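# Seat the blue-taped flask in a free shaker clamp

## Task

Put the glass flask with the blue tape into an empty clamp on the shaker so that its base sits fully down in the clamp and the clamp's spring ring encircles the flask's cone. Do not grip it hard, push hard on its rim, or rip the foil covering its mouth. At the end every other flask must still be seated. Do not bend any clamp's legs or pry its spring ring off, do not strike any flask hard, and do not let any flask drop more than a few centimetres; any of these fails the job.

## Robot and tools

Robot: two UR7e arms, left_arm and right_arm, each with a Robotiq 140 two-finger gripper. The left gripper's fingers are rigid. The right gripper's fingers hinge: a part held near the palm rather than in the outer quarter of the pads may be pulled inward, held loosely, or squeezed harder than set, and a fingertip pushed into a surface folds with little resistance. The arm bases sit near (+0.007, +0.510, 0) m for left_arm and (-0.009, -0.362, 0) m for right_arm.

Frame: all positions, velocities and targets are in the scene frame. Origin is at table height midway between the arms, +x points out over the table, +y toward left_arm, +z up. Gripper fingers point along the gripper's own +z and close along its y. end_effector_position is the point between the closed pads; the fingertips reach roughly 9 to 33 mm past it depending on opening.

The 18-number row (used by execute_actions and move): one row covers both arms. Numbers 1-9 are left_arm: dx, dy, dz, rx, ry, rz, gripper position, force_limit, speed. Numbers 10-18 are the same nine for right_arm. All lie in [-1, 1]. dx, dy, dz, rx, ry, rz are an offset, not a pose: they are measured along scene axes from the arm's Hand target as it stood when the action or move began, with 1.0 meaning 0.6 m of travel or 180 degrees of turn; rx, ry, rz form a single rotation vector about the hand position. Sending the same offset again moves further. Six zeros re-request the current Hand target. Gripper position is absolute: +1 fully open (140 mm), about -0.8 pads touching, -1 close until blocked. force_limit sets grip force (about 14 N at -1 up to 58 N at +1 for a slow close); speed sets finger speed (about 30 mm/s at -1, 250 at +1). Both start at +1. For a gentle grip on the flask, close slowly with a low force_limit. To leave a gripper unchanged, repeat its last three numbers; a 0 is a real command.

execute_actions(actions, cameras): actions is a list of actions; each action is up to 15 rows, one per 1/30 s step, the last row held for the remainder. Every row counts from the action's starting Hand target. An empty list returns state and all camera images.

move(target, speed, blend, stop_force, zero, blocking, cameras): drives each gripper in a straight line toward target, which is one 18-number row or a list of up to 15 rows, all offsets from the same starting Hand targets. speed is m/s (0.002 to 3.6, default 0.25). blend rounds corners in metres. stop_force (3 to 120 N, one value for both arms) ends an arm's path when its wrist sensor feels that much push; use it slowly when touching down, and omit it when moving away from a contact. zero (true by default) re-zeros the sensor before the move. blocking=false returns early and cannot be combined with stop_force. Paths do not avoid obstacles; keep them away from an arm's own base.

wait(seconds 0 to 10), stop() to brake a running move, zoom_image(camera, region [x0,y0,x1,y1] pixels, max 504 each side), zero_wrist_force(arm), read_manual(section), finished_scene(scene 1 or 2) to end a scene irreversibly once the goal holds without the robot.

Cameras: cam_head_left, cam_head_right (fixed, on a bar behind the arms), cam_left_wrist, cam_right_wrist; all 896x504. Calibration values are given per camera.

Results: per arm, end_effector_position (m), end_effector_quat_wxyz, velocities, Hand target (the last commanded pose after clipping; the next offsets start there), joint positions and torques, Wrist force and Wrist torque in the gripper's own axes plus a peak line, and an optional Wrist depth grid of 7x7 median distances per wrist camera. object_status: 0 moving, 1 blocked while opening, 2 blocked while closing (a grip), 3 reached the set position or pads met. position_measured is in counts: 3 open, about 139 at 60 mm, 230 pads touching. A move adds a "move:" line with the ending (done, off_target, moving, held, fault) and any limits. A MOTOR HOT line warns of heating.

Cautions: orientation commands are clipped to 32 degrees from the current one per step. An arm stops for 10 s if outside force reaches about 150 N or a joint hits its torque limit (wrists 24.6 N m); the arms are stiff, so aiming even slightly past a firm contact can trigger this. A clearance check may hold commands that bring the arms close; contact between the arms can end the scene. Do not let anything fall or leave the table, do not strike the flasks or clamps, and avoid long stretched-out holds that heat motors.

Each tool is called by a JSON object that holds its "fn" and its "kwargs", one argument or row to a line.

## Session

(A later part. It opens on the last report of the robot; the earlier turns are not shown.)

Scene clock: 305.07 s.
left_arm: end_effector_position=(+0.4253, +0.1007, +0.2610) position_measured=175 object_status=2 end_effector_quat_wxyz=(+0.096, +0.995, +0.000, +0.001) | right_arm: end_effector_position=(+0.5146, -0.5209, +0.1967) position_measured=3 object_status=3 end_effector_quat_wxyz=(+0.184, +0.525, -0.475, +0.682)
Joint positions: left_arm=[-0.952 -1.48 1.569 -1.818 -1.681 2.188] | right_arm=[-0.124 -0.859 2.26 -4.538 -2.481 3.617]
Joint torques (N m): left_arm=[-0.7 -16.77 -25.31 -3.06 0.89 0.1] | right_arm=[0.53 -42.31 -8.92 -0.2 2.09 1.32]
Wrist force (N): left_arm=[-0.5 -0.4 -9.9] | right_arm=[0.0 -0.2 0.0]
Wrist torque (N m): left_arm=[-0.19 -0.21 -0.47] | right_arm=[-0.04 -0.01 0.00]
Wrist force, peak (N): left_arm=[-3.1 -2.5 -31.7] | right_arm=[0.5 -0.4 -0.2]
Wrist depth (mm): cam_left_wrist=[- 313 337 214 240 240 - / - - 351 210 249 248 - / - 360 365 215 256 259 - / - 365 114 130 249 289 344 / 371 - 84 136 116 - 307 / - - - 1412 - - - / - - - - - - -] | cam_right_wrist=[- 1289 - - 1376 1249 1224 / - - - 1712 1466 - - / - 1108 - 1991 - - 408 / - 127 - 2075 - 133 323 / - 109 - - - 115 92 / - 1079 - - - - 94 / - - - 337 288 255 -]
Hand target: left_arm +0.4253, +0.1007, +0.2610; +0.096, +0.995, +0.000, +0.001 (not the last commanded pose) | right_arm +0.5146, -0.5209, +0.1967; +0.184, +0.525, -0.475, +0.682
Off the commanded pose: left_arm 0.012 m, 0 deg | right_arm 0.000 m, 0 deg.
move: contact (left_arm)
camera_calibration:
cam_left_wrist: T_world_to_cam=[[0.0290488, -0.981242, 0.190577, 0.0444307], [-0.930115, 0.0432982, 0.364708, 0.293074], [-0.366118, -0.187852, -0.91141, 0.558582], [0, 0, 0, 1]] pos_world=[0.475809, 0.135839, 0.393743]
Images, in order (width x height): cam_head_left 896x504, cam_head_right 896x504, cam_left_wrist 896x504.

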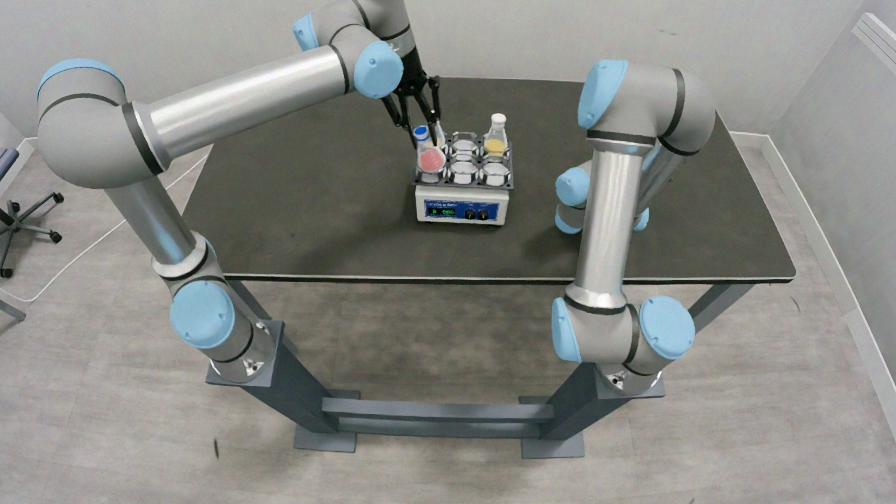

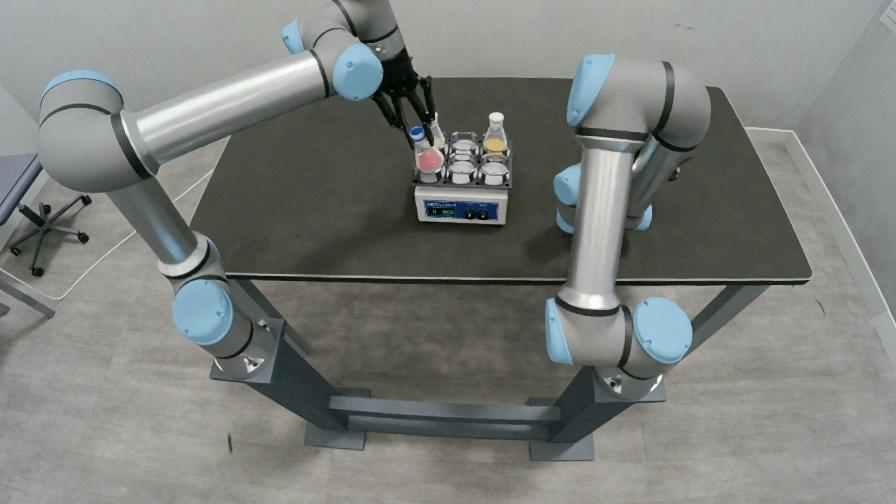

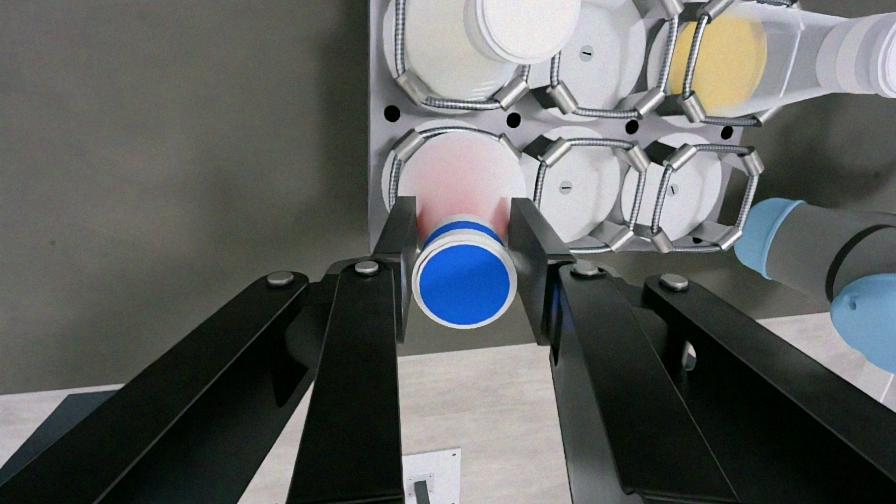

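{"fn": "execute_actions", "kwargs": {
  "actions": []
}}

{"fn": "zoom_image", "kwargs": {
  "camera": "cam_head_left",
  "region": [400, 110, 480, 200]
}}

Scene clock: 309.00 s.
left_arm: end_effector_position=(+0.4253, +0.1007, +0.2610) position_measured=175 object_status=2 end_effector_quat_wxyz=(+0.096, +0.995, +0.000, +0.001) | right_arm: end_effector_position=(+0.5146, -0.5209, +0.1967) position_measured=3 object_status=3 end_effector_quat_wxyz=(+0.184, +0.525, -0.475, +0.682)
Joint positions: left_arm=[-0.952 -1.48 1.569 -1.818 -1.681 2.188] | right_arm=[-0.124 -0.859 2.26 -4.538 -2.481 3.617]
Joint velocities: within noise
Joint torques (N m): left_arm=[-14.89 -16.04 -20.85 -3.18 1.31 -0.77] | right_arm=[-0.04 -42.74 -9.94 -0.47 2.15 1.32]
Wrist force (N): left_arm=[-0.5 -0.5 -9.1] | right_arm=[-0.1 -0.1 -0.3]
Wrist torque (N m): left_arm=[-0.22 -0.23 -0.47] | right_arm=[-0.05 0.00 0.00]
Wrist force, peak (N): left_arm=[-0.3 -0.5 -10.3] | right_arm=[0.3 -0.1 -0.4]
Wrist depth (mm): cam_left_wrist=[306 - - 214 235 - 223 / - - - 217 250 249 - / - - 369 213 263 280 - / - 374 - 129 250 389 344 / - - 84 134 116 - 317 / - - - 1387 - - - / - - - 1455 - - -] | cam_right_wrist=[- - 1600 1475 1376 1275 - / - - 1368 1855 1475 - 1166 / 890 - - - - 1540 - / - 122 - - - 133 358 / - 109 1200 - - 123 92 / - - - - 341 284 94 / - - 361 - 299 252 -]
Hand target: left_arm +0.4253, +0.1007, +0.2610; +0.096, +0.995, +0.000, +0.001 (not the last commanded pose) | right_arm +0.5146, -0.5209, +0.1967; +0.184, +0.525, -0.475, +0.682
Tool commands: left_gripper/position=-1.0 left_gripper/force_limit=-0.05 left_gripper/speed=-1.0 right_gripper/position=+1.0 right_gripper/force_limit=+1.0 right_gripper/speed=+1.0
Off the commanded pose: left_arm 0.012 m, 0 deg | right_arm 0.000 m, 0 deg.
camera_calibration:
cam_left_wrist: T_world_to_cam=[[0.0290544, -0.981239, 0.190591, 0.0444219], [-0.930068, 0.0433228, 0.364825, 0.293003], [-0.366238, -0.187863, -0.91136, 0.55862], [0, 0, 0, 1]] pos_world=[0.475809, 0.135839, 0.393743]

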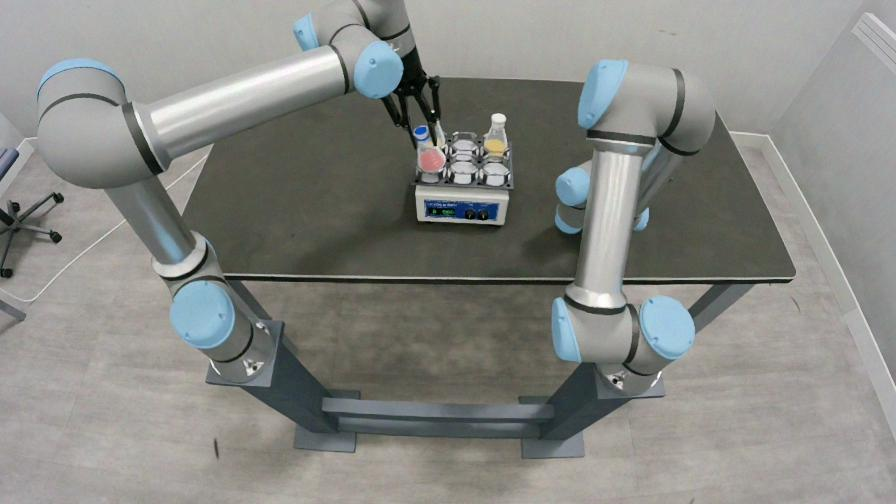

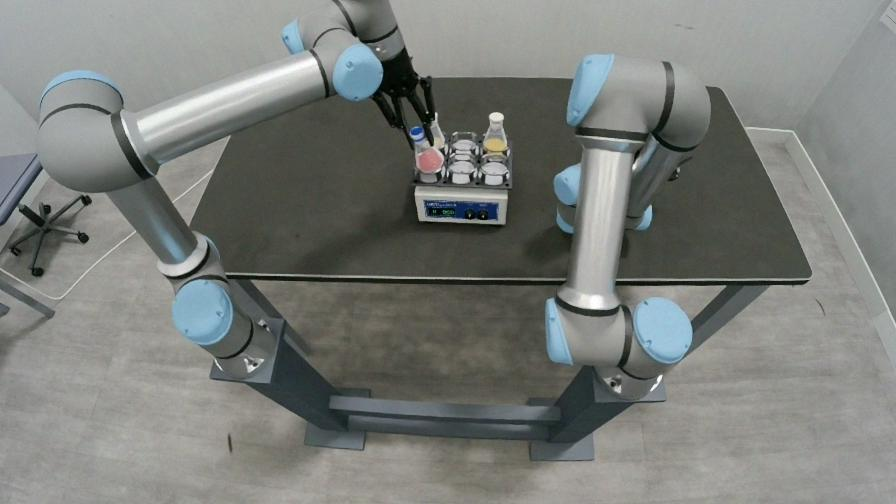

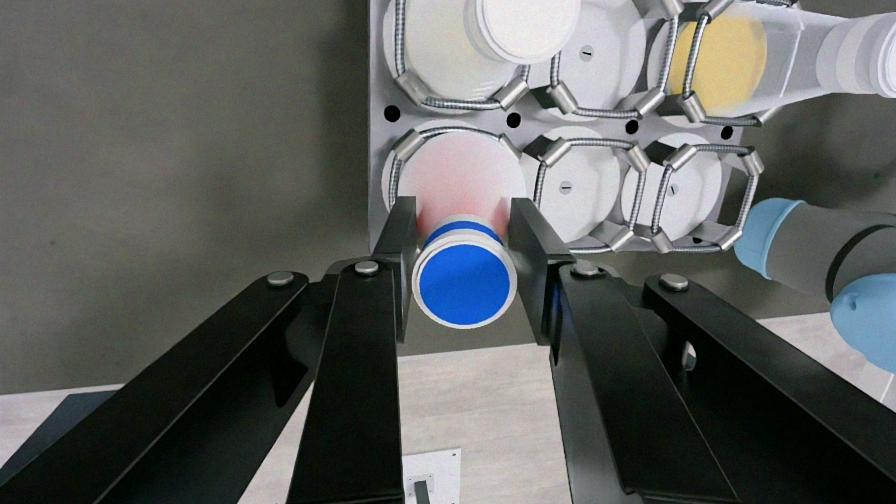

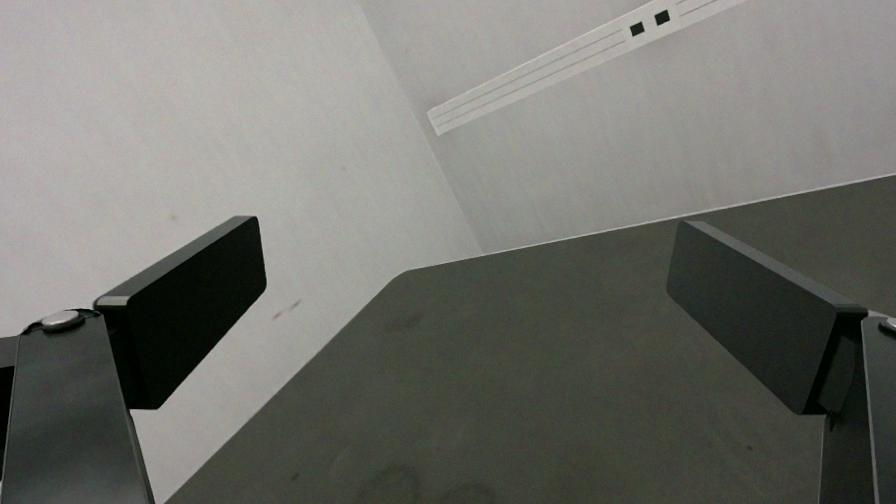

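Scaled by 5.600 from the camera's 896x504 image, which has a finer 1280x720 frame.

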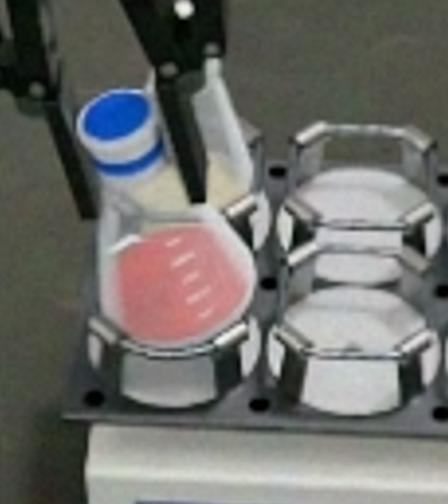

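{"fn": "move", "kwargs": {
  "target": [0,0,-0.025,0,0,0,-1,-0.05,-1,0,0,0,0,0,0,1,1,1],
  "speed": 0.01,
  "stop_force": 42,
  "zero": false,
  "cameras": ["cam_left_wrist"]
}}

{"fn": "zoom_image", "kwargs": {
  "camera": "cam_left_wrist",
  "region": [350, 80, 650, 350]
}}

Scene clock: 312.50 s.
left_arm: end_effector_position=(+0.4253, +0.1007, +0.2593) position_measured=175 object_status=2 end_effector_quat_wxyz=(+0.096, +0.995, +0.000, +0.001) | right_arm: end_effector_position=(+0.5146, -0.5209, +0.1967) position_measured=3 object_status=3 end_effector_quat_wxyz=(+0.184, +0.525, -0.475, +0.682)
Joint positions: left_arm=[-0.952 -1.48 1.573 -1.822 -1.681 2.188] | right_arm=[-0.124 -0.859 2.26 -4.538 -2.481 3.617]
Joint torques (N m): left_arm=[-13.88 -15.63 -23.05 -5.63 -0.55 -0.67] | right_arm=[-0.19 -41.97 -9.44 -0.37 2.07 1.33]
Wrist force (N): left_arm=[-5.0 -11.9 -25.8] | right_arm=[0.2 -0.3 -0.2]
Wrist torque (N m): left_arm=[0.39 -0.29 -0.45] | right_arm=[-0.07 -0.06 0.01]
Wrist force, peak (N): left_arm=[-6.5 -16.2 -47.2] | right_arm=[0.1 -0.5 -0.3]
Wrist depth (mm): cam_left_wrist=[- - - 211 239 233 174 / - - - 207 246 249 439 / 334 345 - 212 257 265 458 / 357 - - 130 145 290 345 / - - 84 134 116 - 306 / - - - 1420 - - - / - - - 1482 - - -] | cam_right_wrist=[- 1177 - 1787 1424 1269 - / 1033 1230 - 1700 1550 1353 - / 983 1093 1580 1643 1749 1324 - / 938 122 1275 706 - 133 - / - 109 - - - 116 92 / - - - 456 363 - 95 / - - - 354 281 253 -]
Hand target: left_arm +0.4253, +0.1007, +0.2594; +0.096, +0.995, +0.000, +0.001 (not the last commanded pose) | right_arm +0.5146, -0.5209, +0.1967; +0.184, +0.525, -0.475, +0.682
Off the commanded pose: left_arm 0.013 m, 0 deg | right_arm 0.000 m, 0 deg.
move: contact (left_arm)
camera_calibration:
cam_left_wrist: T_world_to_cam=[[0.029013, -0.98124, 0.190593, 0.044746], [-0.93015, 0.0433193, 0.364615, 0.293708], [-0.366031, -0.187859, -0.911444, 0.557096], [0, 0, 0, 1]] pos_world=[0.475809, 0.135839, 0.392143]
Images, in order (width x height): cam_left_wrist 896x504.

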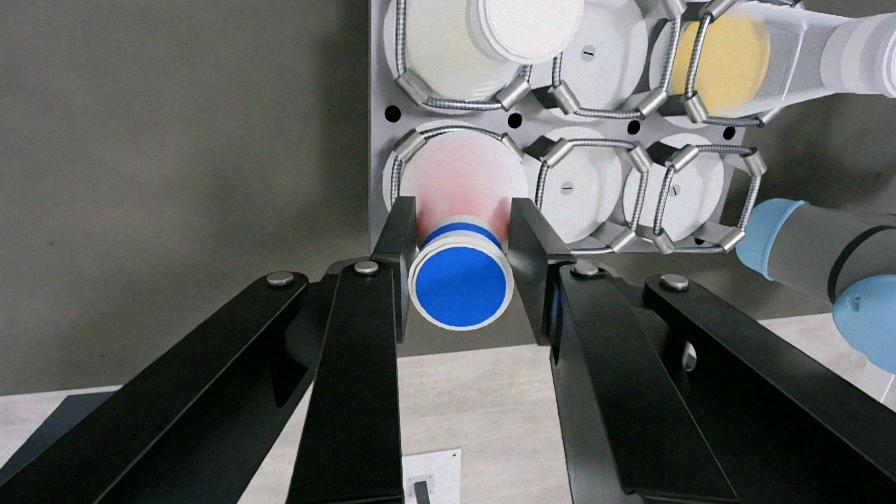

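Scaled by 1.680 from the camera's 896x504 image, which has a finer 1280x720 frame.

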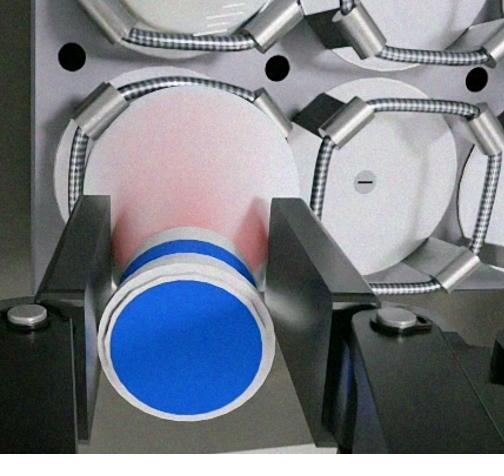

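{"fn": "move", "kwargs": {
  "target": [0,0.0017,-0.025,0,0,0,-1,-0.05,-1,0,0,0,0,0,0,1,1,1],
  "speed": 0.01,
  "stop_force": 52,
  "zero": false,
  "cameras": ["cam_left_wrist"]
}}

{"fn": "zoom_image", "kwargs": {
  "camera": "cam_left_wrist",
  "region": [350, 80, 650, 350]
}}

Scene clock: 316.23 s.
left_arm: end_effector_position=(+0.4253, +0.1012, +0.2525) position_measured=175 object_status=2 end_effector_quat_wxyz=(+0.096, +0.995, +0.000, +0.001) | right_arm: end_effector_position=(+0.5146, -0.5209, +0.1967) position_measured=3 object_status=3 end_effector_quat_wxyz=(+0.184, +0.525, -0.475, +0.682)
Joint positions: left_arm=[-0.952 -1.479 1.59 -1.84 -1.681 2.189] | right_arm=[-0.124 -0.859 2.26 -4.538 -2.481 3.617]
Joint torques (N m): left_arm=[-15.79 -39.87 -32.98 -4.8 -1.52 -0.72] | right_arm=[-0.53 -40.97 -9.13 -0.12 2.05 1.39]
Wrist force (N): left_arm=[1.0 -6.8 7.3] | right_arm=[0.3 -0.2 -0.2]
Wrist torque (N m): left_arm=[0.38 -0.17 -0.46] | right_arm=[-0.05 -0.08 0.01]
Wrist force, peak (N): left_arm=[-7.6 -18.4 -59.4] | right_arm=[0.3 -0.5 -0.4]
Wrist depth (mm): cam_left_wrist=[- - - 203 232 224 220 / 313 - - 204 241 233 413 / 330 331 - 215 256 248 - / 348 364 363 129 243 286 337 / 360 - 84 134 115 - 308 / - - - 1395 - - - / - - - - - - -] | cam_right_wrist=[1008 - - 1724 1449 1296 - / 945 - 1712 1700 1540 - - / 960 1212 - - - - - / 907 117 - - - 133 - / - 109 - 608 453 116 92 / - - - - - - 94 / - 459 440 - 268 256 -]
Hand target: left_arm +0.4253, +0.1012, +0.2525; +0.096, +0.995, +0.000, +0.001 (not the last commanded pose) | right_arm +0.5146, -0.5209, +0.1967; +0.184, +0.525, -0.475, +0.682
Off the commanded pose: left_arm 0.008 m, 0 deg | right_arm 0.000 m, 0 deg.
move: contact (left_arm)
camera_calibration:
cam_left_wrist: T_world_to_cam=[[0.0289559, -0.981218, 0.190717, 0.0465285], [-0.930155, 0.0434161, 0.364592, 0.2962], [-0.366025, -0.187954, -0.911427, 0.550904], [0, 0, 0, 1]] pos_world=[0.475809, 0.136339, 0.385243]
Images, in order (width x height): cam_left_wrist 896x504.

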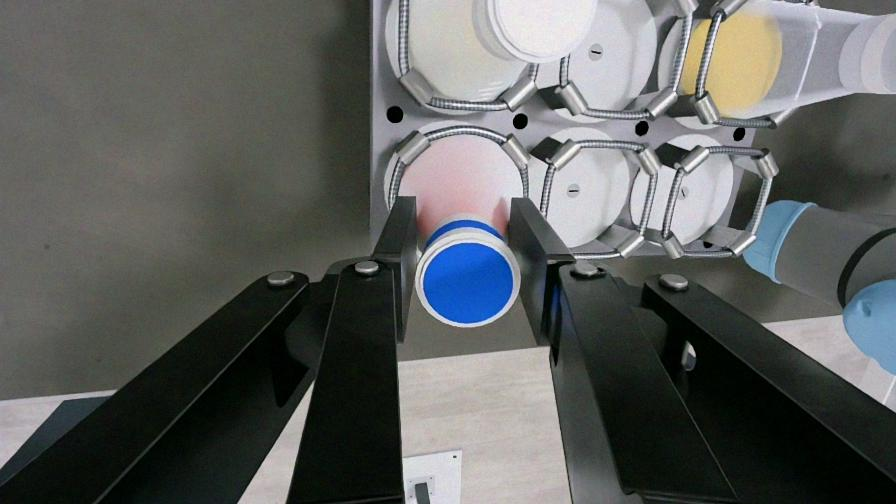

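Scaled by 1.680 from the camera's 896x504 image, which has a finer 1280x720 frame.

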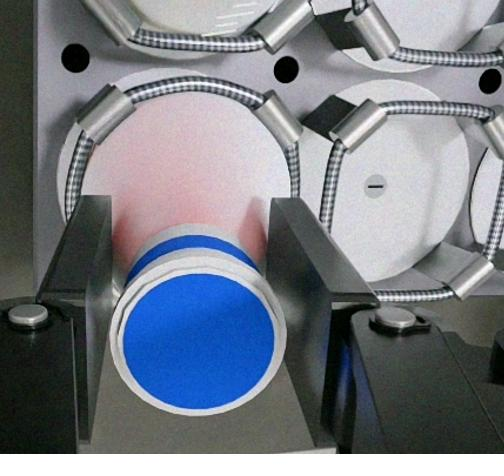

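{"fn": "move", "kwargs": {
  "target": [-0.0003,-0.0258,-0.0075,0.0611,0,0,-1,-0.05,-1,0,0,0,0,0,0,1,1,1],
  "speed": 0.04,
  "cameras": ["cam_left_wrist","cam_head_left"]
}}

{"fn": "zoom_image", "kwargs": {
  "camera": "cam_head_left",
  "region": [400, 110, 480, 200]
}}

Scene clock: 320.47 s.
left_arm: end_effector_position=(+0.4250, +0.0856, +0.2480) position_measured=175 object_status=2 end_effector_quat_wxyz=(+0.000, +1.000, +0.000, +0.001) | right_arm: end_effector_position=(+0.5146, -0.5209, +0.1967) position_measured=3 object_status=3 end_effector_quat_wxyz=(+0.184, +0.525, -0.475, +0.682)
Joint positions: left_arm=[-1.028 -1.362 1.412 -1.622 -1.569 2.122] | right_arm=[-0.124 -0.859 2.26 -4.538 -2.481 3.617]
Joint torques (N m): left_arm=[10.07 -43.57 -15.73 -3.74 -0.95 1.22] | right_arm=[1.02 -42.09 -8.65 -0.49 2.14 1.3]
Wrist force (N): left_arm=[1.6 2.7 5.1] | right_arm=[0.1 -0.1 -0.4]
Wrist torque (N m): left_arm=[-0.06 -0.15 -0.41] | right_arm=[-0.04 -0.03 0.01]
Wrist force, peak (N): left_arm=[1.8 -7.3 7.8] | right_arm=[0.2 -0.3 -0.5]
Wrist depth (mm): cam_left_wrist=[- 335 - 205 209 207 - / - 362 357 208 222 210 210 / - - - 212 233 235 241 / - - - 129 241 246 318 / - - 84 135 116 - 417 / - - - 1355 - - - / - - - 1446 - - -] | cam_right_wrist=[- 1383 - 1632 1432 1183 1113 / - - 1654 1787 - 1368 1200 / 917 - 1502 2093 - - 1360 / 921 117 - - - 142 340 / - 109 708 - 483 123 92 / - - 532 - - - 94 / - - 405 332 280 252 -]
Hand target: left_arm +0.4251, +0.0857, +0.2480; +0.000, +1.000, +0.000, +0.001 | right_arm +0.5146, -0.5209, +0.1967; +0.184, +0.525, -0.475, +0.682
Off the commanded pose: left_arm 0.000 m, 0 deg | right_arm 0.000 m, 0 deg.
move: done
camera_calibration:
cam_left_wrist: T_world_to_cam=[[0.0288339, -0.999584, -0.000126748, 0.0810832], [-0.930193, -0.0268786, 0.366086, 0.3039], [-0.365937, -0.0104378, -0.930581, 0.533319], [0, 0, 0, 1]] pos_world=[0.475509, 0.0947846, 0.385053]
Images, in order (width x height): cam_head_left 896x504, cam_left_wrist 896x504.

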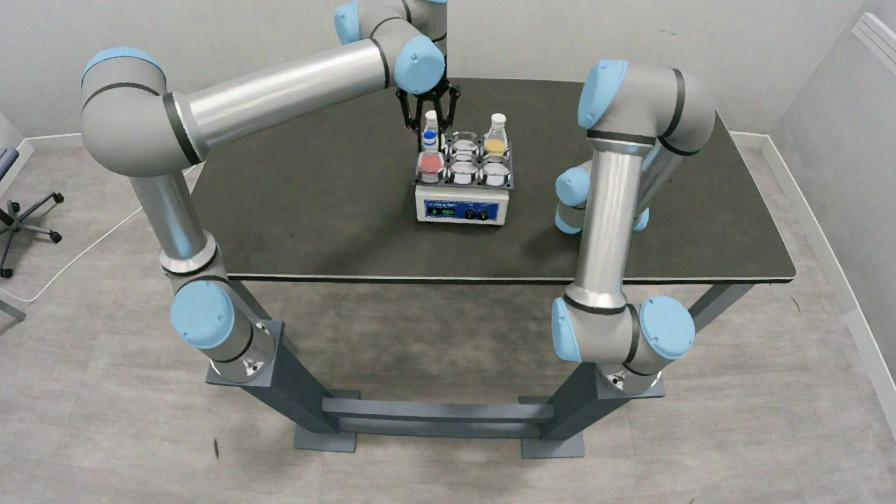

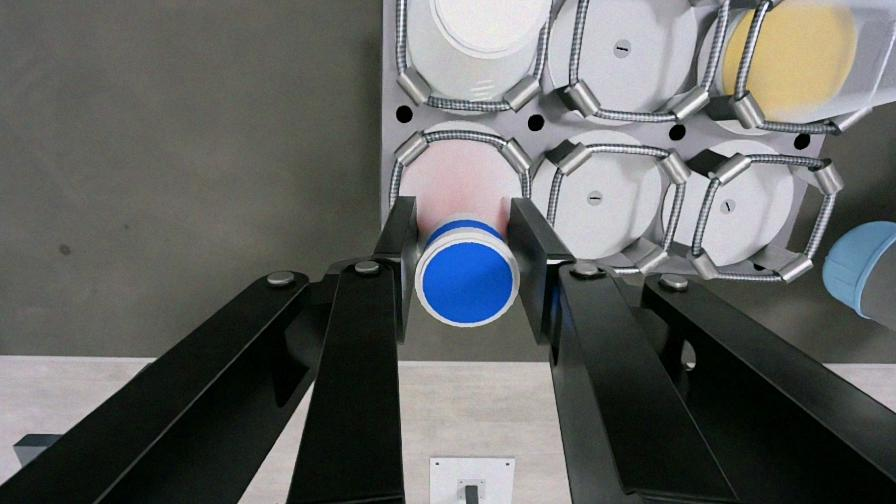

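Scaled by 5.600 from the camera's 896x504 image, which has a finer 1280x720 frame.

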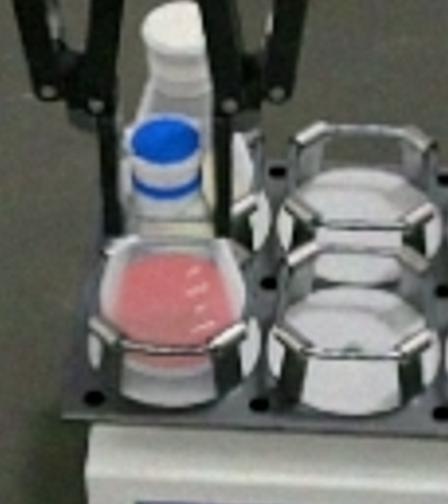

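{"fn": "move", "kwargs": {
  "target": [0,0,-0.05,0,0,0,-1,-0.05,-1,0,0,0,0,0,0,1,1,1],
  "speed": 0.015,
  "stop_force": 10,
  "cameras": ["cam_left_wrist","cam_head_left"]
}}

{"fn": "zoom_image", "kwargs": {
  "camera": "cam_head_left",
  "region": [400, 110, 480, 200]
}}

Scene clock: 323.23 s.
left_arm: end_effector_position=(+0.4251, +0.0857, +0.2413) position_measured=175 object_status=2 end_effector_quat_wxyz=(+0.000, +1.000, +0.000, +0.001) | right_arm: end_effector_position=(+0.5146, -0.5209, +0.1967) position_measured=3 object_status=3 end_effector_quat_wxyz=(+0.184, +0.525, -0.475, +0.682)
Joint positions: left_arm=[-1.027 -1.361 1.428 -1.639 -1.569 2.122] | right_arm=[-0.124 -0.859 2.26 -4.538 -2.481 3.617]
Joint torques (N m): left_arm=[-2.44 -25.48 -23.6 -3.52 -1.81 1.33] | right_arm=[-0.15 -42.81 -9.73 -0.2 2.02 1.44]
Wrist force (N): left_arm=[3.1 0.3 -2.6] | right_arm=[0.2 -0.1 -0.1]
Wrist torque (N m): left_arm=[0.20 -0.15 -0.45] | right_arm=[-0.04 -0.07 0.00]
Wrist force, peak (N): left_arm=[9.5 -2.9 -22.9] | right_arm=[0.5 -0.4 0.3]
Wrist depth (mm): cam_left_wrist=[- - 335 - 204 207 195 / - 340 349 204 213 212 200 / - - 371 215 229 223 228 / - - - 129 239 239 305 / 413 - 84 135 116 - 417 / - - - 1371 - - - / - - - 1420 - - -] | cam_right_wrist=[- 1282 1399 - 1511 1376 1123 / - - - 1475 1475 - 1230 / 935 - - - 1632 1540 1424 / - 127 1540 - - 133 308 / - 109 - - - 116 92 / - 1065 - - - - 95 / - - - - - 247 -]
Hand target: left_arm +0.4251, +0.0857, +0.2413; +0.000, +1.000, +0.000, +0.001 (not the last commanded pose) | right_arm +0.5146, -0.5209, +0.1967; +0.184, +0.525, -0.475, +0.682
Off the commanded pose: left_arm 0.023 m, 0 deg | right_arm 0.000 m, 0 deg.
move: contact (left_arm)
camera_calibration:
cam_left_wrist: T_world_to_cam=[[0.028998, -0.999579, 0.0000218618, 0.081045], [-0.930154, -0.026976, 0.366178, 0.306404], [-0.366024, -0.0106388, -0.930545, 0.527168], [0, 0, 0, 1]] pos_world=[0.475609, 0.0948849, 0.378353]
Images, in order (width x height): cam_head_left 896x504, cam_left_wrist 896x504.

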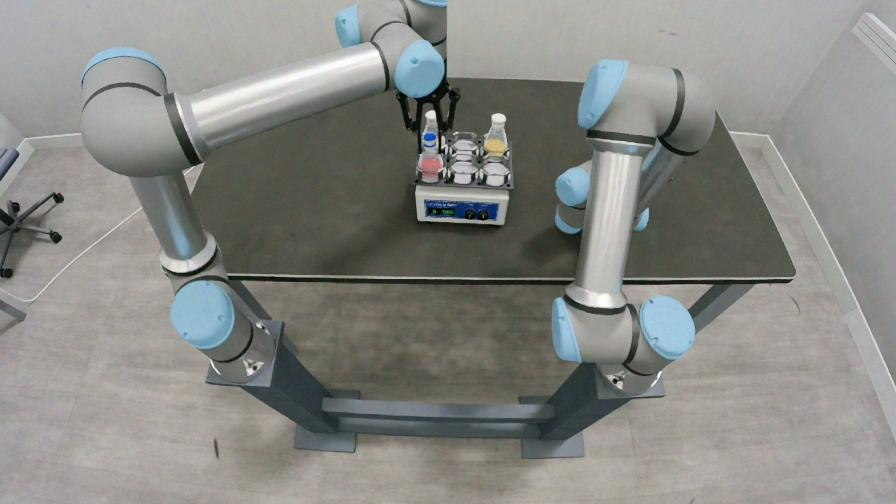

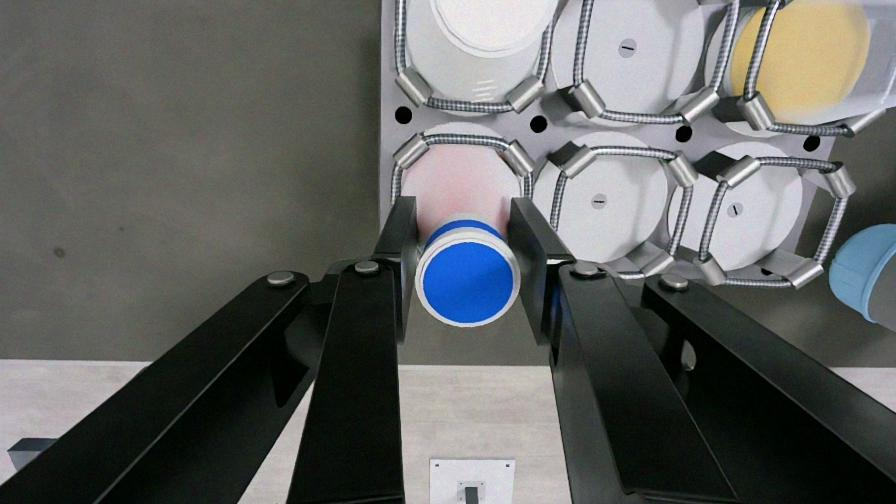

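Scaled by 5.600 from the camera's 896x504 image, which has a finer 1280x720 frame.

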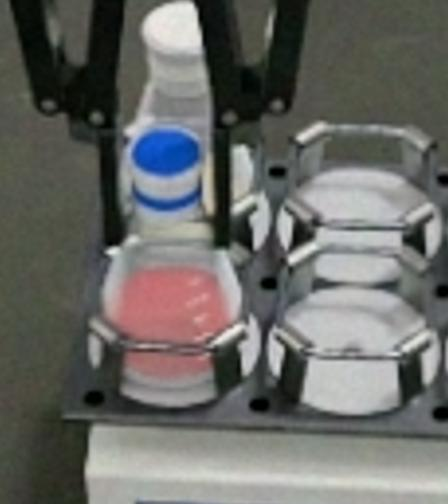

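{"fn": "zoom_image", "kwargs": {
  "camera": "cam_left_wrist",
  "region": [370, 100, 570, 340]
}}

{"fn": "zoom_image", "kwargs": {
  "camera": "cam_head_left",
  "region": [412, 130, 452, 190]
}}

Scaled by 2.100 from the camera's 896x504 image, which has a finer 1280x720 frame.

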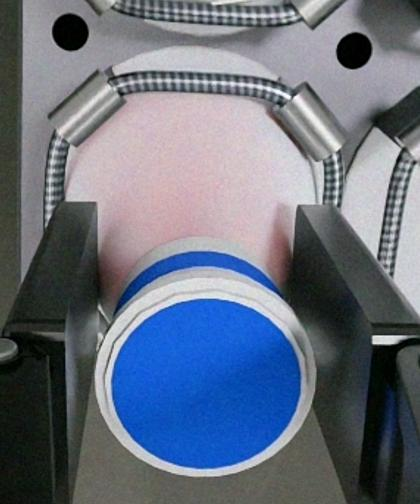

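Scaled by 8.400 from the camera's 896x504 image, which has a finer 1280x720 frame.

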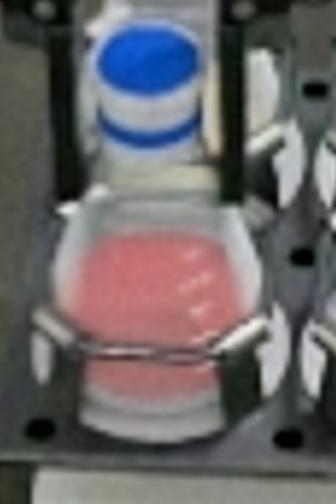

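{"fn": "move", "kwargs": {
  "target": [0.0017,0,-0.05,0,0,0,-1,-0.05,-1,0,0,0,0,0,0,1,1,1],
  "speed": 0.012,
  "stop_force": 25,
  "zero": false,
  "cameras": ["cam_left_wrist","cam_head_left"]
}}

{"fn": "zoom_image", "kwargs": {
  "camera": "cam_head_left",
  "region": [412, 130, 452, 190]
}}

Scene clock: 328.77 s.
left_arm: end_effector_position=(+0.4252, +0.0856, +0.2410) position_measured=175 object_status=2 end_effector_quat_wxyz=(+0.000, +1.000, +0.000, +0.001) | right_arm: end_effector_position=(+0.5146, -0.5209, +0.1967) position_measured=3 object_status=3 end_effector_quat_wxyz=(+0.184, +0.525, -0.475, +0.682)
Joint positions: left_arm=[-1.027 -1.361 1.428 -1.64 -1.569 2.122] | right_arm=[-0.124 -0.859 2.26 -4.538 -2.481 3.617]
Joint torques (N m): left_arm=[-13.13 -17.53 -15.42 -2.06 -3.15 -0.21] | right_arm=[0.42 -42.64 -10.06 -0.17 2.22 1.23]
Wrist force (N): left_arm=[7.1 -1.7 -15.1] | right_arm=[0.1 0.0 0.0]
Wrist torque (N m): left_arm=[0.43 -0.17 -0.42] | right_arm=[-0.02 -0.03 0.01]
Wrist force, peak (N): left_arm=[12.7 -5.3 -33.6] | right_arm=[0.2 0.0 -0.6]
Wrist depth (mm): cam_left_wrist=[- 332 - - 204 203 194 / - - 351 206 212 203 201 / - 369 369 215 231 215 - / - - - 129 240 233 301 / - - 84 134 116 - - / - - - 1348 - - - / - - - 1438 - - -] | cam_right_wrist=[976 1262 1484 - 1331 1230 1166 / - - 1449 2226 1511 - 1118 / - - 1502 1590 1677 - - / - 127 - 1855 - 133 - / - 109 - - - 116 92 / - 1118 - - 347 286 94 / - - - 341 290 253 -]
Hand target: left_arm +0.4252, +0.0856, +0.2410; +0.000, +1.000, +0.000, +0.001 (not the last commanded pose) | right_arm +0.5146, -0.5209, +0.1967; +0.184, +0.525, -0.475, +0.682
Off the commanded pose: left_arm 0.030 m, 0 deg | right_arm 0.000 m, 0 deg.
move: contact (left_arm)
camera_calibration:
cam_left_wrist: T_world_to_cam=[[0.0288806, -0.999583, 0.000282912, 0.0809036], [-0.930192, -0.0267721, 0.366096, 0.306541], [-0.365936, -0.0108362, -0.930577, 0.526876], [0, 0, 0, 1]] pos_world=[0.475608, 0.094786, 0.378053]
Images, in order (width x height): cam_head_left 896x504, cam_left_wrist 896x504.

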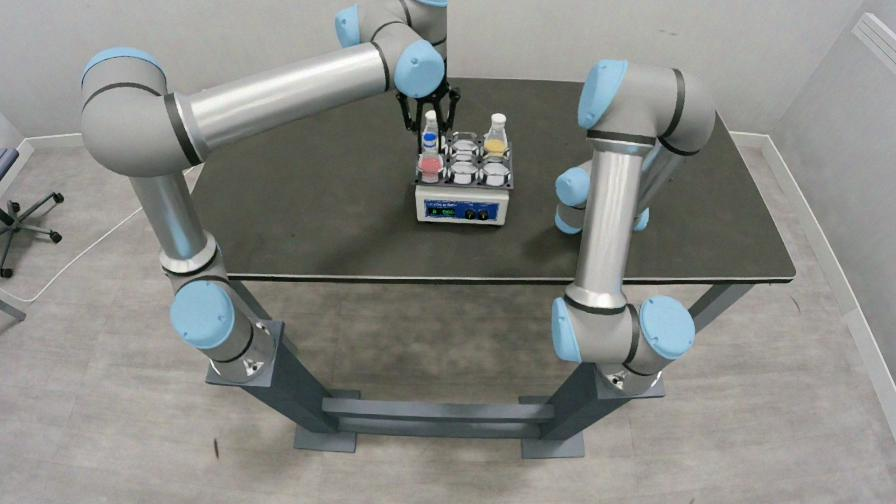

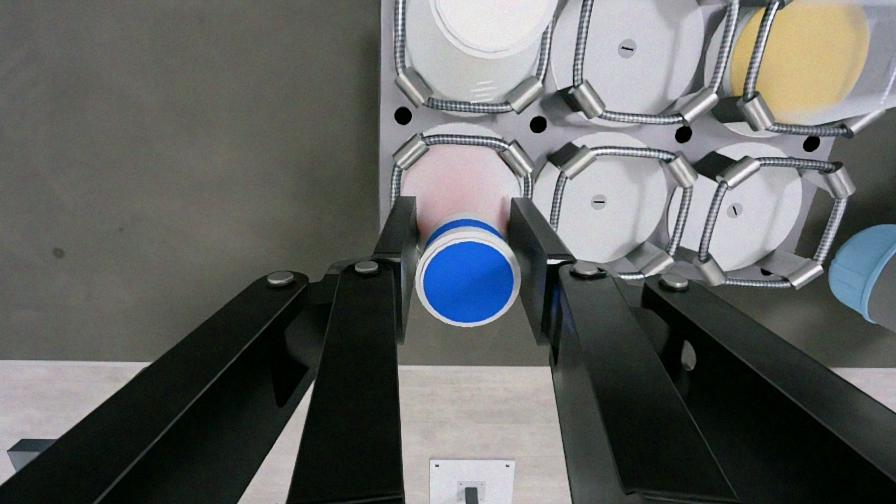

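Scaled by 8.400 from the camera's 896x504 image, which has a finer 1280x720 frame.

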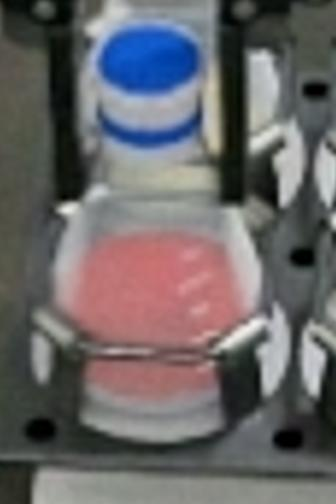

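{"fn": "zoom_image", "kwargs": {
  "camera": "cam_head_left",
  "region": [475, 110, 520, 170]
}}

{"fn": "execute_actions", "kwargs": {
  "actions": [],
  "cameras": ["cam_head_right"]
}}

{"fn": "zoom_image", "kwargs": {
  "camera": "cam_head_right",
  "region": [410, 110, 520, 200]
}}

Scaled by 8.400 from the camera's 896x504 image, which has a finer 1280x720 frame.

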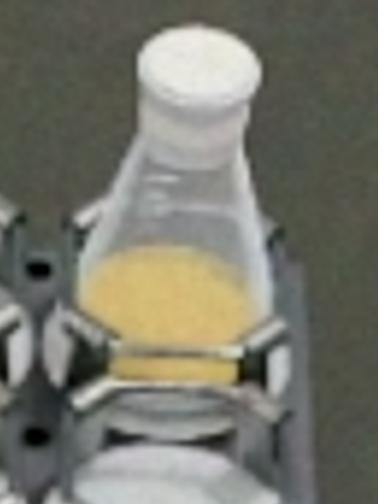

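Scene clock: 330.77 s.
left_arm: end_effector_position=(+0.4252, +0.0856, +0.2410) position_measured=175 object_status=2 end_effector_quat_wxyz=(+0.000, +1.000, +0.000, +0.001) | right_arm: end_effector_position=(+0.5146, -0.5209, +0.1967) position_measured=3 object_status=3 end_effector_quat_wxyz=(+0.184, +0.525, -0.475, +0.682)
Joint positions: left_arm=[-1.027 -1.361 1.428 -1.64 -1.569 2.122] | right_arm=[-0.124 -0.859 2.26 -4.538 -2.481 3.617]
Joint velocities: within noise
Joint torques (N m): left_arm=[-10.15 -18.22 -13.63 -2.13 -3.39 -0.94] | right_arm=[0.84 -43.21 -10.83 -0.26 2.11 1.21]
Wrist force (N): left_arm=[7.2 -2.0 -16.4] | right_arm=[0.3 -0.2 -0.1]
Wrist torque (N m): left_arm=[0.43 -0.15 -0.42] | right_arm=[-0.04 -0.07 0.00]
Wrist force, peak (N): left_arm=[7.2 -2.0 -16.6] | right_arm=[-0.1 -0.4 -0.2]
Wrist depth (mm): cam_left_wrist=[- - - 201 205 203 195 / 346 - - 194 212 213 203 / - - 372 215 229 224 232 / - 393 113 129 239 239 321 / 417 - 84 136 116 - - / - - - 1395 - - - / - - - 1455 - - -] | cam_right_wrist=[1055 - 1511 - 1391 1212 1083 / - - 1484 1774 1502 1353 1243 / 983 - - 1666 1521 1353 1338 / - 118 - - - 133 - / - 109 - - 418 124 92 / - - - 427 - 286 94 / - - 436 - 269 256 -]
Hand target: left_arm +0.4252, +0.0856, +0.2410; +0.000, +1.000, +0.000, +0.001 (not the last commanded pose) | right_arm +0.5146, -0.5209, +0.1967; +0.184, +0.525, -0.475, +0.682
Tool commands: left_gripper/position=-1.0 left_gripper/force_limit=-0.05 left_gripper/speed=-1.0 right_gripper/position=+1.0 right_gripper/force_limit=+1.0 right_gripper/speed=+1.0
Off the commanded pose: left_arm 0.030 m, 0 deg | right_arm 0.000 m, 0 deg.
Images, in order (width x height): cam_head_right 896x504.

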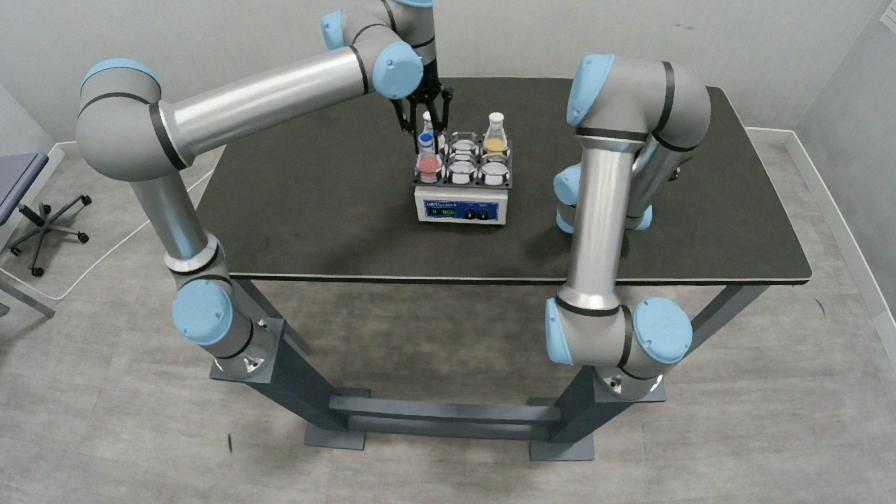

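Scaled by 4.582 from the camera's 896x504 image, which has a finer 1280x720 frame.

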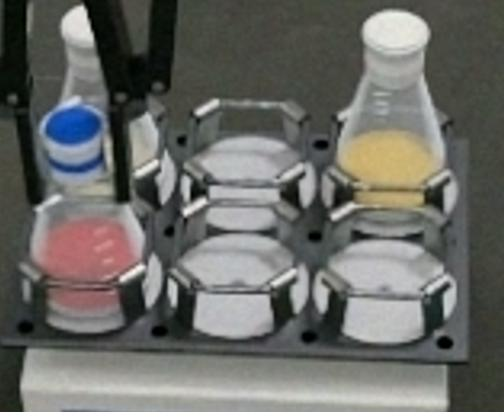

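{"fn": "move", "kwargs": {
  "target": [-0.0005,0,0.0008,0,0,0,-1,-0.05,-1,0,0,0,0,0,0,1,1,1],
  "speed": 0.02
}}

{"fn": "move", "kwargs": {
  "target": [0,0,0,0,0,0,-0.24,-0.05,-1,0,0,0,0,0,0,1,1,1],
  "cameras": ["cam_left_wrist","cam_head_left","cam_head_right"]
}}

{"fn": "zoom_image", "kwargs": {
  "camera": "cam_head_left",
  "region": [412, 130, 452, 190]
}}

{"fn": "zoom_image", "kwargs": {
  "camera": "cam_left_wrist",
  "region": [370, 100, 570, 340]
}}

Scene clock: 333.97 s.
left_arm: end_effector_position=(+0.4248, +0.0856, +0.2414) position_measured=175 object_status=2 end_effector_quat_wxyz=(+0.000, +1.000, +0.000, +0.001) | right_arm: end_effector_position=(+0.5146, -0.5209, +0.1967) position_measured=3 object_status=3 end_effector_quat_wxyz=(+0.184, +0.525, -0.475, +0.682)
Joint positions: left_arm=[-1.028 -1.362 1.428 -1.639 -1.569 2.122] | right_arm=[-0.124 -0.859 2.26 -4.538 -2.481 3.617]
Joint torques (N m): left_arm=[-16.39 -38.87 -25.92 -1.95 -1.83 -1.52] | right_arm=[0.93 -42.58 -10.12 -0.42 2.28 1.2]
Wrist force (N): left_arm=[2.6 0.3 -3.0] | right_arm=[0.3 -0.3 -0.2]
Wrist torque (N m): left_arm=[0.57 -0.01 -0.41] | right_arm=[-0.08 -0.07 0.01]
Wrist force, peak (N): left_arm=[7.2 -2.2 -16.5] | right_arm=[0.5 -0.3 -0.3]
Wrist depth (mm): cam_left_wrist=[- 339 332 - 203 204 194 / - 354 353 204 215 211 203 / - - 368 215 227 206 236 / - - - 129 121 240 320 / - - 84 134 116 - 414 / - - - 1379 - - - / - - - 1464 - - -] | cam_right_wrist=[- - - 1560 1424 1324 - / - 1256 - 1677 - - - / - - 1502 1643 - 1432 - / 874 127 1475 1928 - 133 - / - 108 - - - 116 92 / - 1042 - - 341 - 94 / - 548 377 - 289 252 -]
Hand target: left_arm +0.4249, +0.0856, +0.2415; +0.000, +1.000, +0.000, +0.001 | right_arm +0.5146, -0.5209, +0.1967; +0.184, +0.525, -0.475, +0.682
Off the commanded pose: left_arm 0.000 m, 0 deg | right_arm 0.000 m, 0 deg.
move: done

Scene clock: 334.57 s.
left_arm: end_effector_position=(+0.4249, +0.0856, +0.2414) position_measured=159 object_status=0 end_effector_quat_wxyz=(+0.000, +1.000, +0.000, +0.001) | right_arm: end_effector_position=(+0.5146, -0.5209, +0.1967) position_measured=3 object_status=3 end_effector_quat_wxyz=(+0.184, +0.525, -0.475, +0.682)
Joint positions: left_arm=[-1.028 -1.362 1.428 -1.639 -1.569 2.122] | right_arm=[-0.124 -0.859 2.26 -4.538 -2.481 3.617]
Joint torques (N m): left_arm=[-13.52 -40.5 -27.38 -3.98 0.45 -1.2] | right_arm=[0.9 -41.73 -9.64 -0.46 2.12 1.17]
Wrist force (N): left_arm=[0.6 0.8 3.2] | right_arm=[0.0 -0.2 -0.1]
Wrist torque (N m): left_arm=[0.52 -0.09 -0.42] | right_arm=[-0.05 -0.01 0.00]
Wrist force, peak (N): left_arm=[2.9 -0.1 -3.9] | right_arm=[0.2 -0.4 -0.2]
Wrist depth (mm): cam_left_wrist=[- - - - 204 208 197 / 348 - - 203 212 212 201 / 370 - 371 214 201 215 228 / - - 119 130 122 240 322 / - - 94 422 - - 421 / - - - 1355 - - - / - - - 1438 - - -] | cam_right_wrist=[- - - 1521 1289 1282 - / - - 1407 1666 - 1376 - / - 1183 1457 - - 1530 1256 / - 127 1399 1666 - 133 348 / - 109 - - - 123 92 / - - - - - 298 94 / - - - 331 274 - -]
Hand target: left_arm +0.4249, +0.0856, +0.2415; +0.000, +1.000, +0.000, +0.001 | right_arm +0.5146, -0.5209, +0.1967; +0.184, +0.525, -0.475, +0.682
Off the commanded pose: left_arm 0.000 m, 0 deg | right_arm 0.000 m, 0 deg.
move: done
camera_calibration:
cam_left_wrist: T_world_to_cam=[[0.0289741, -0.99958, 0.000247668, 0.0808805], [-0.930189, -0.026872, 0.366096, 0.306087], [-0.365936, -0.0108377, -0.930577, 0.527232], [0, 0, 0, 1]] pos_world=[0.475308, 0.0947857, 0.378553]
Images, in order (width x height): cam_head_left 896x504, cam_head_right 896x504, cam_left_wrist 896x504.

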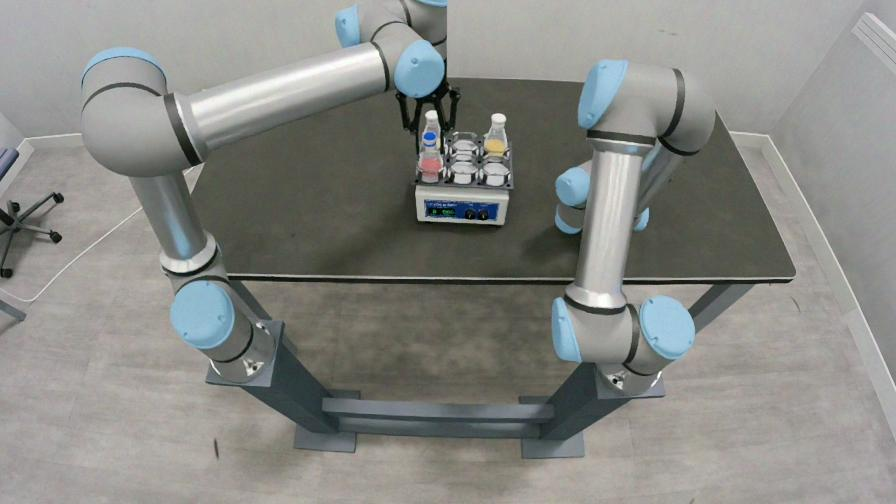

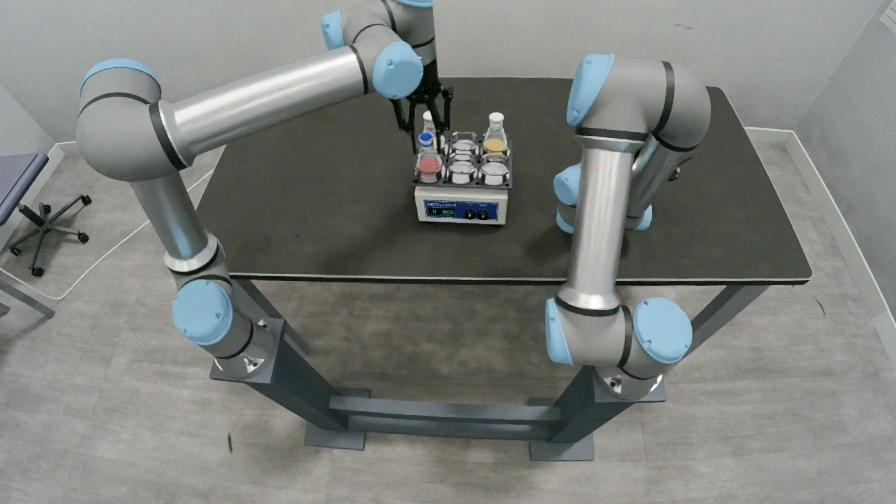

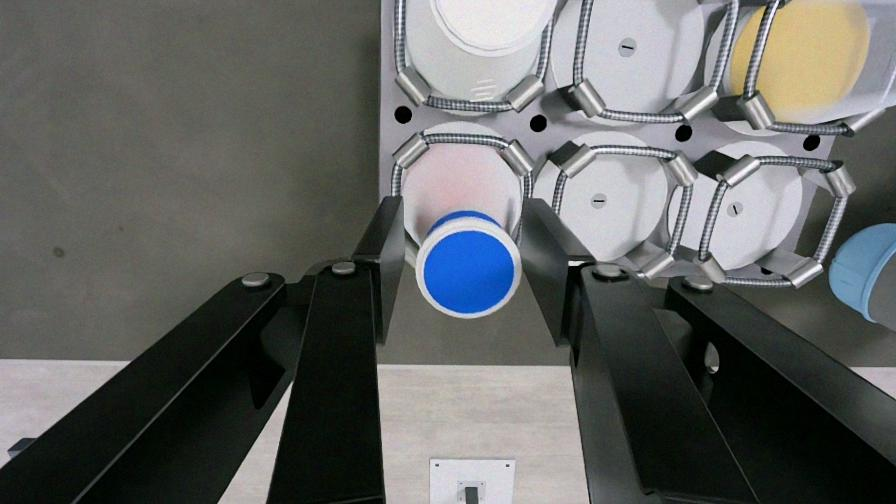

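Scaled by 8.400 from the camera's 896x504 image, which has a finer 1280x720 frame.

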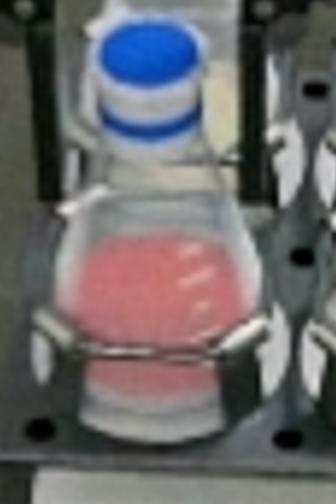

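Scaled by 2.100 from the camera's 896x504 image, which has a finer 1280x720 frame.

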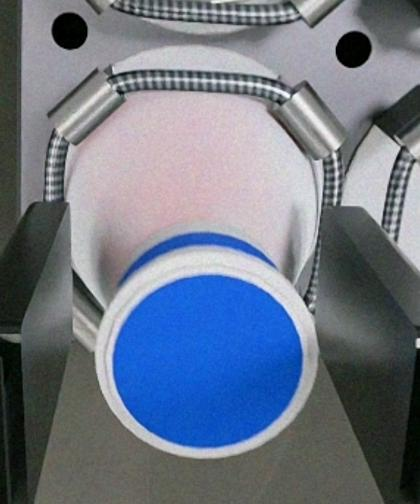

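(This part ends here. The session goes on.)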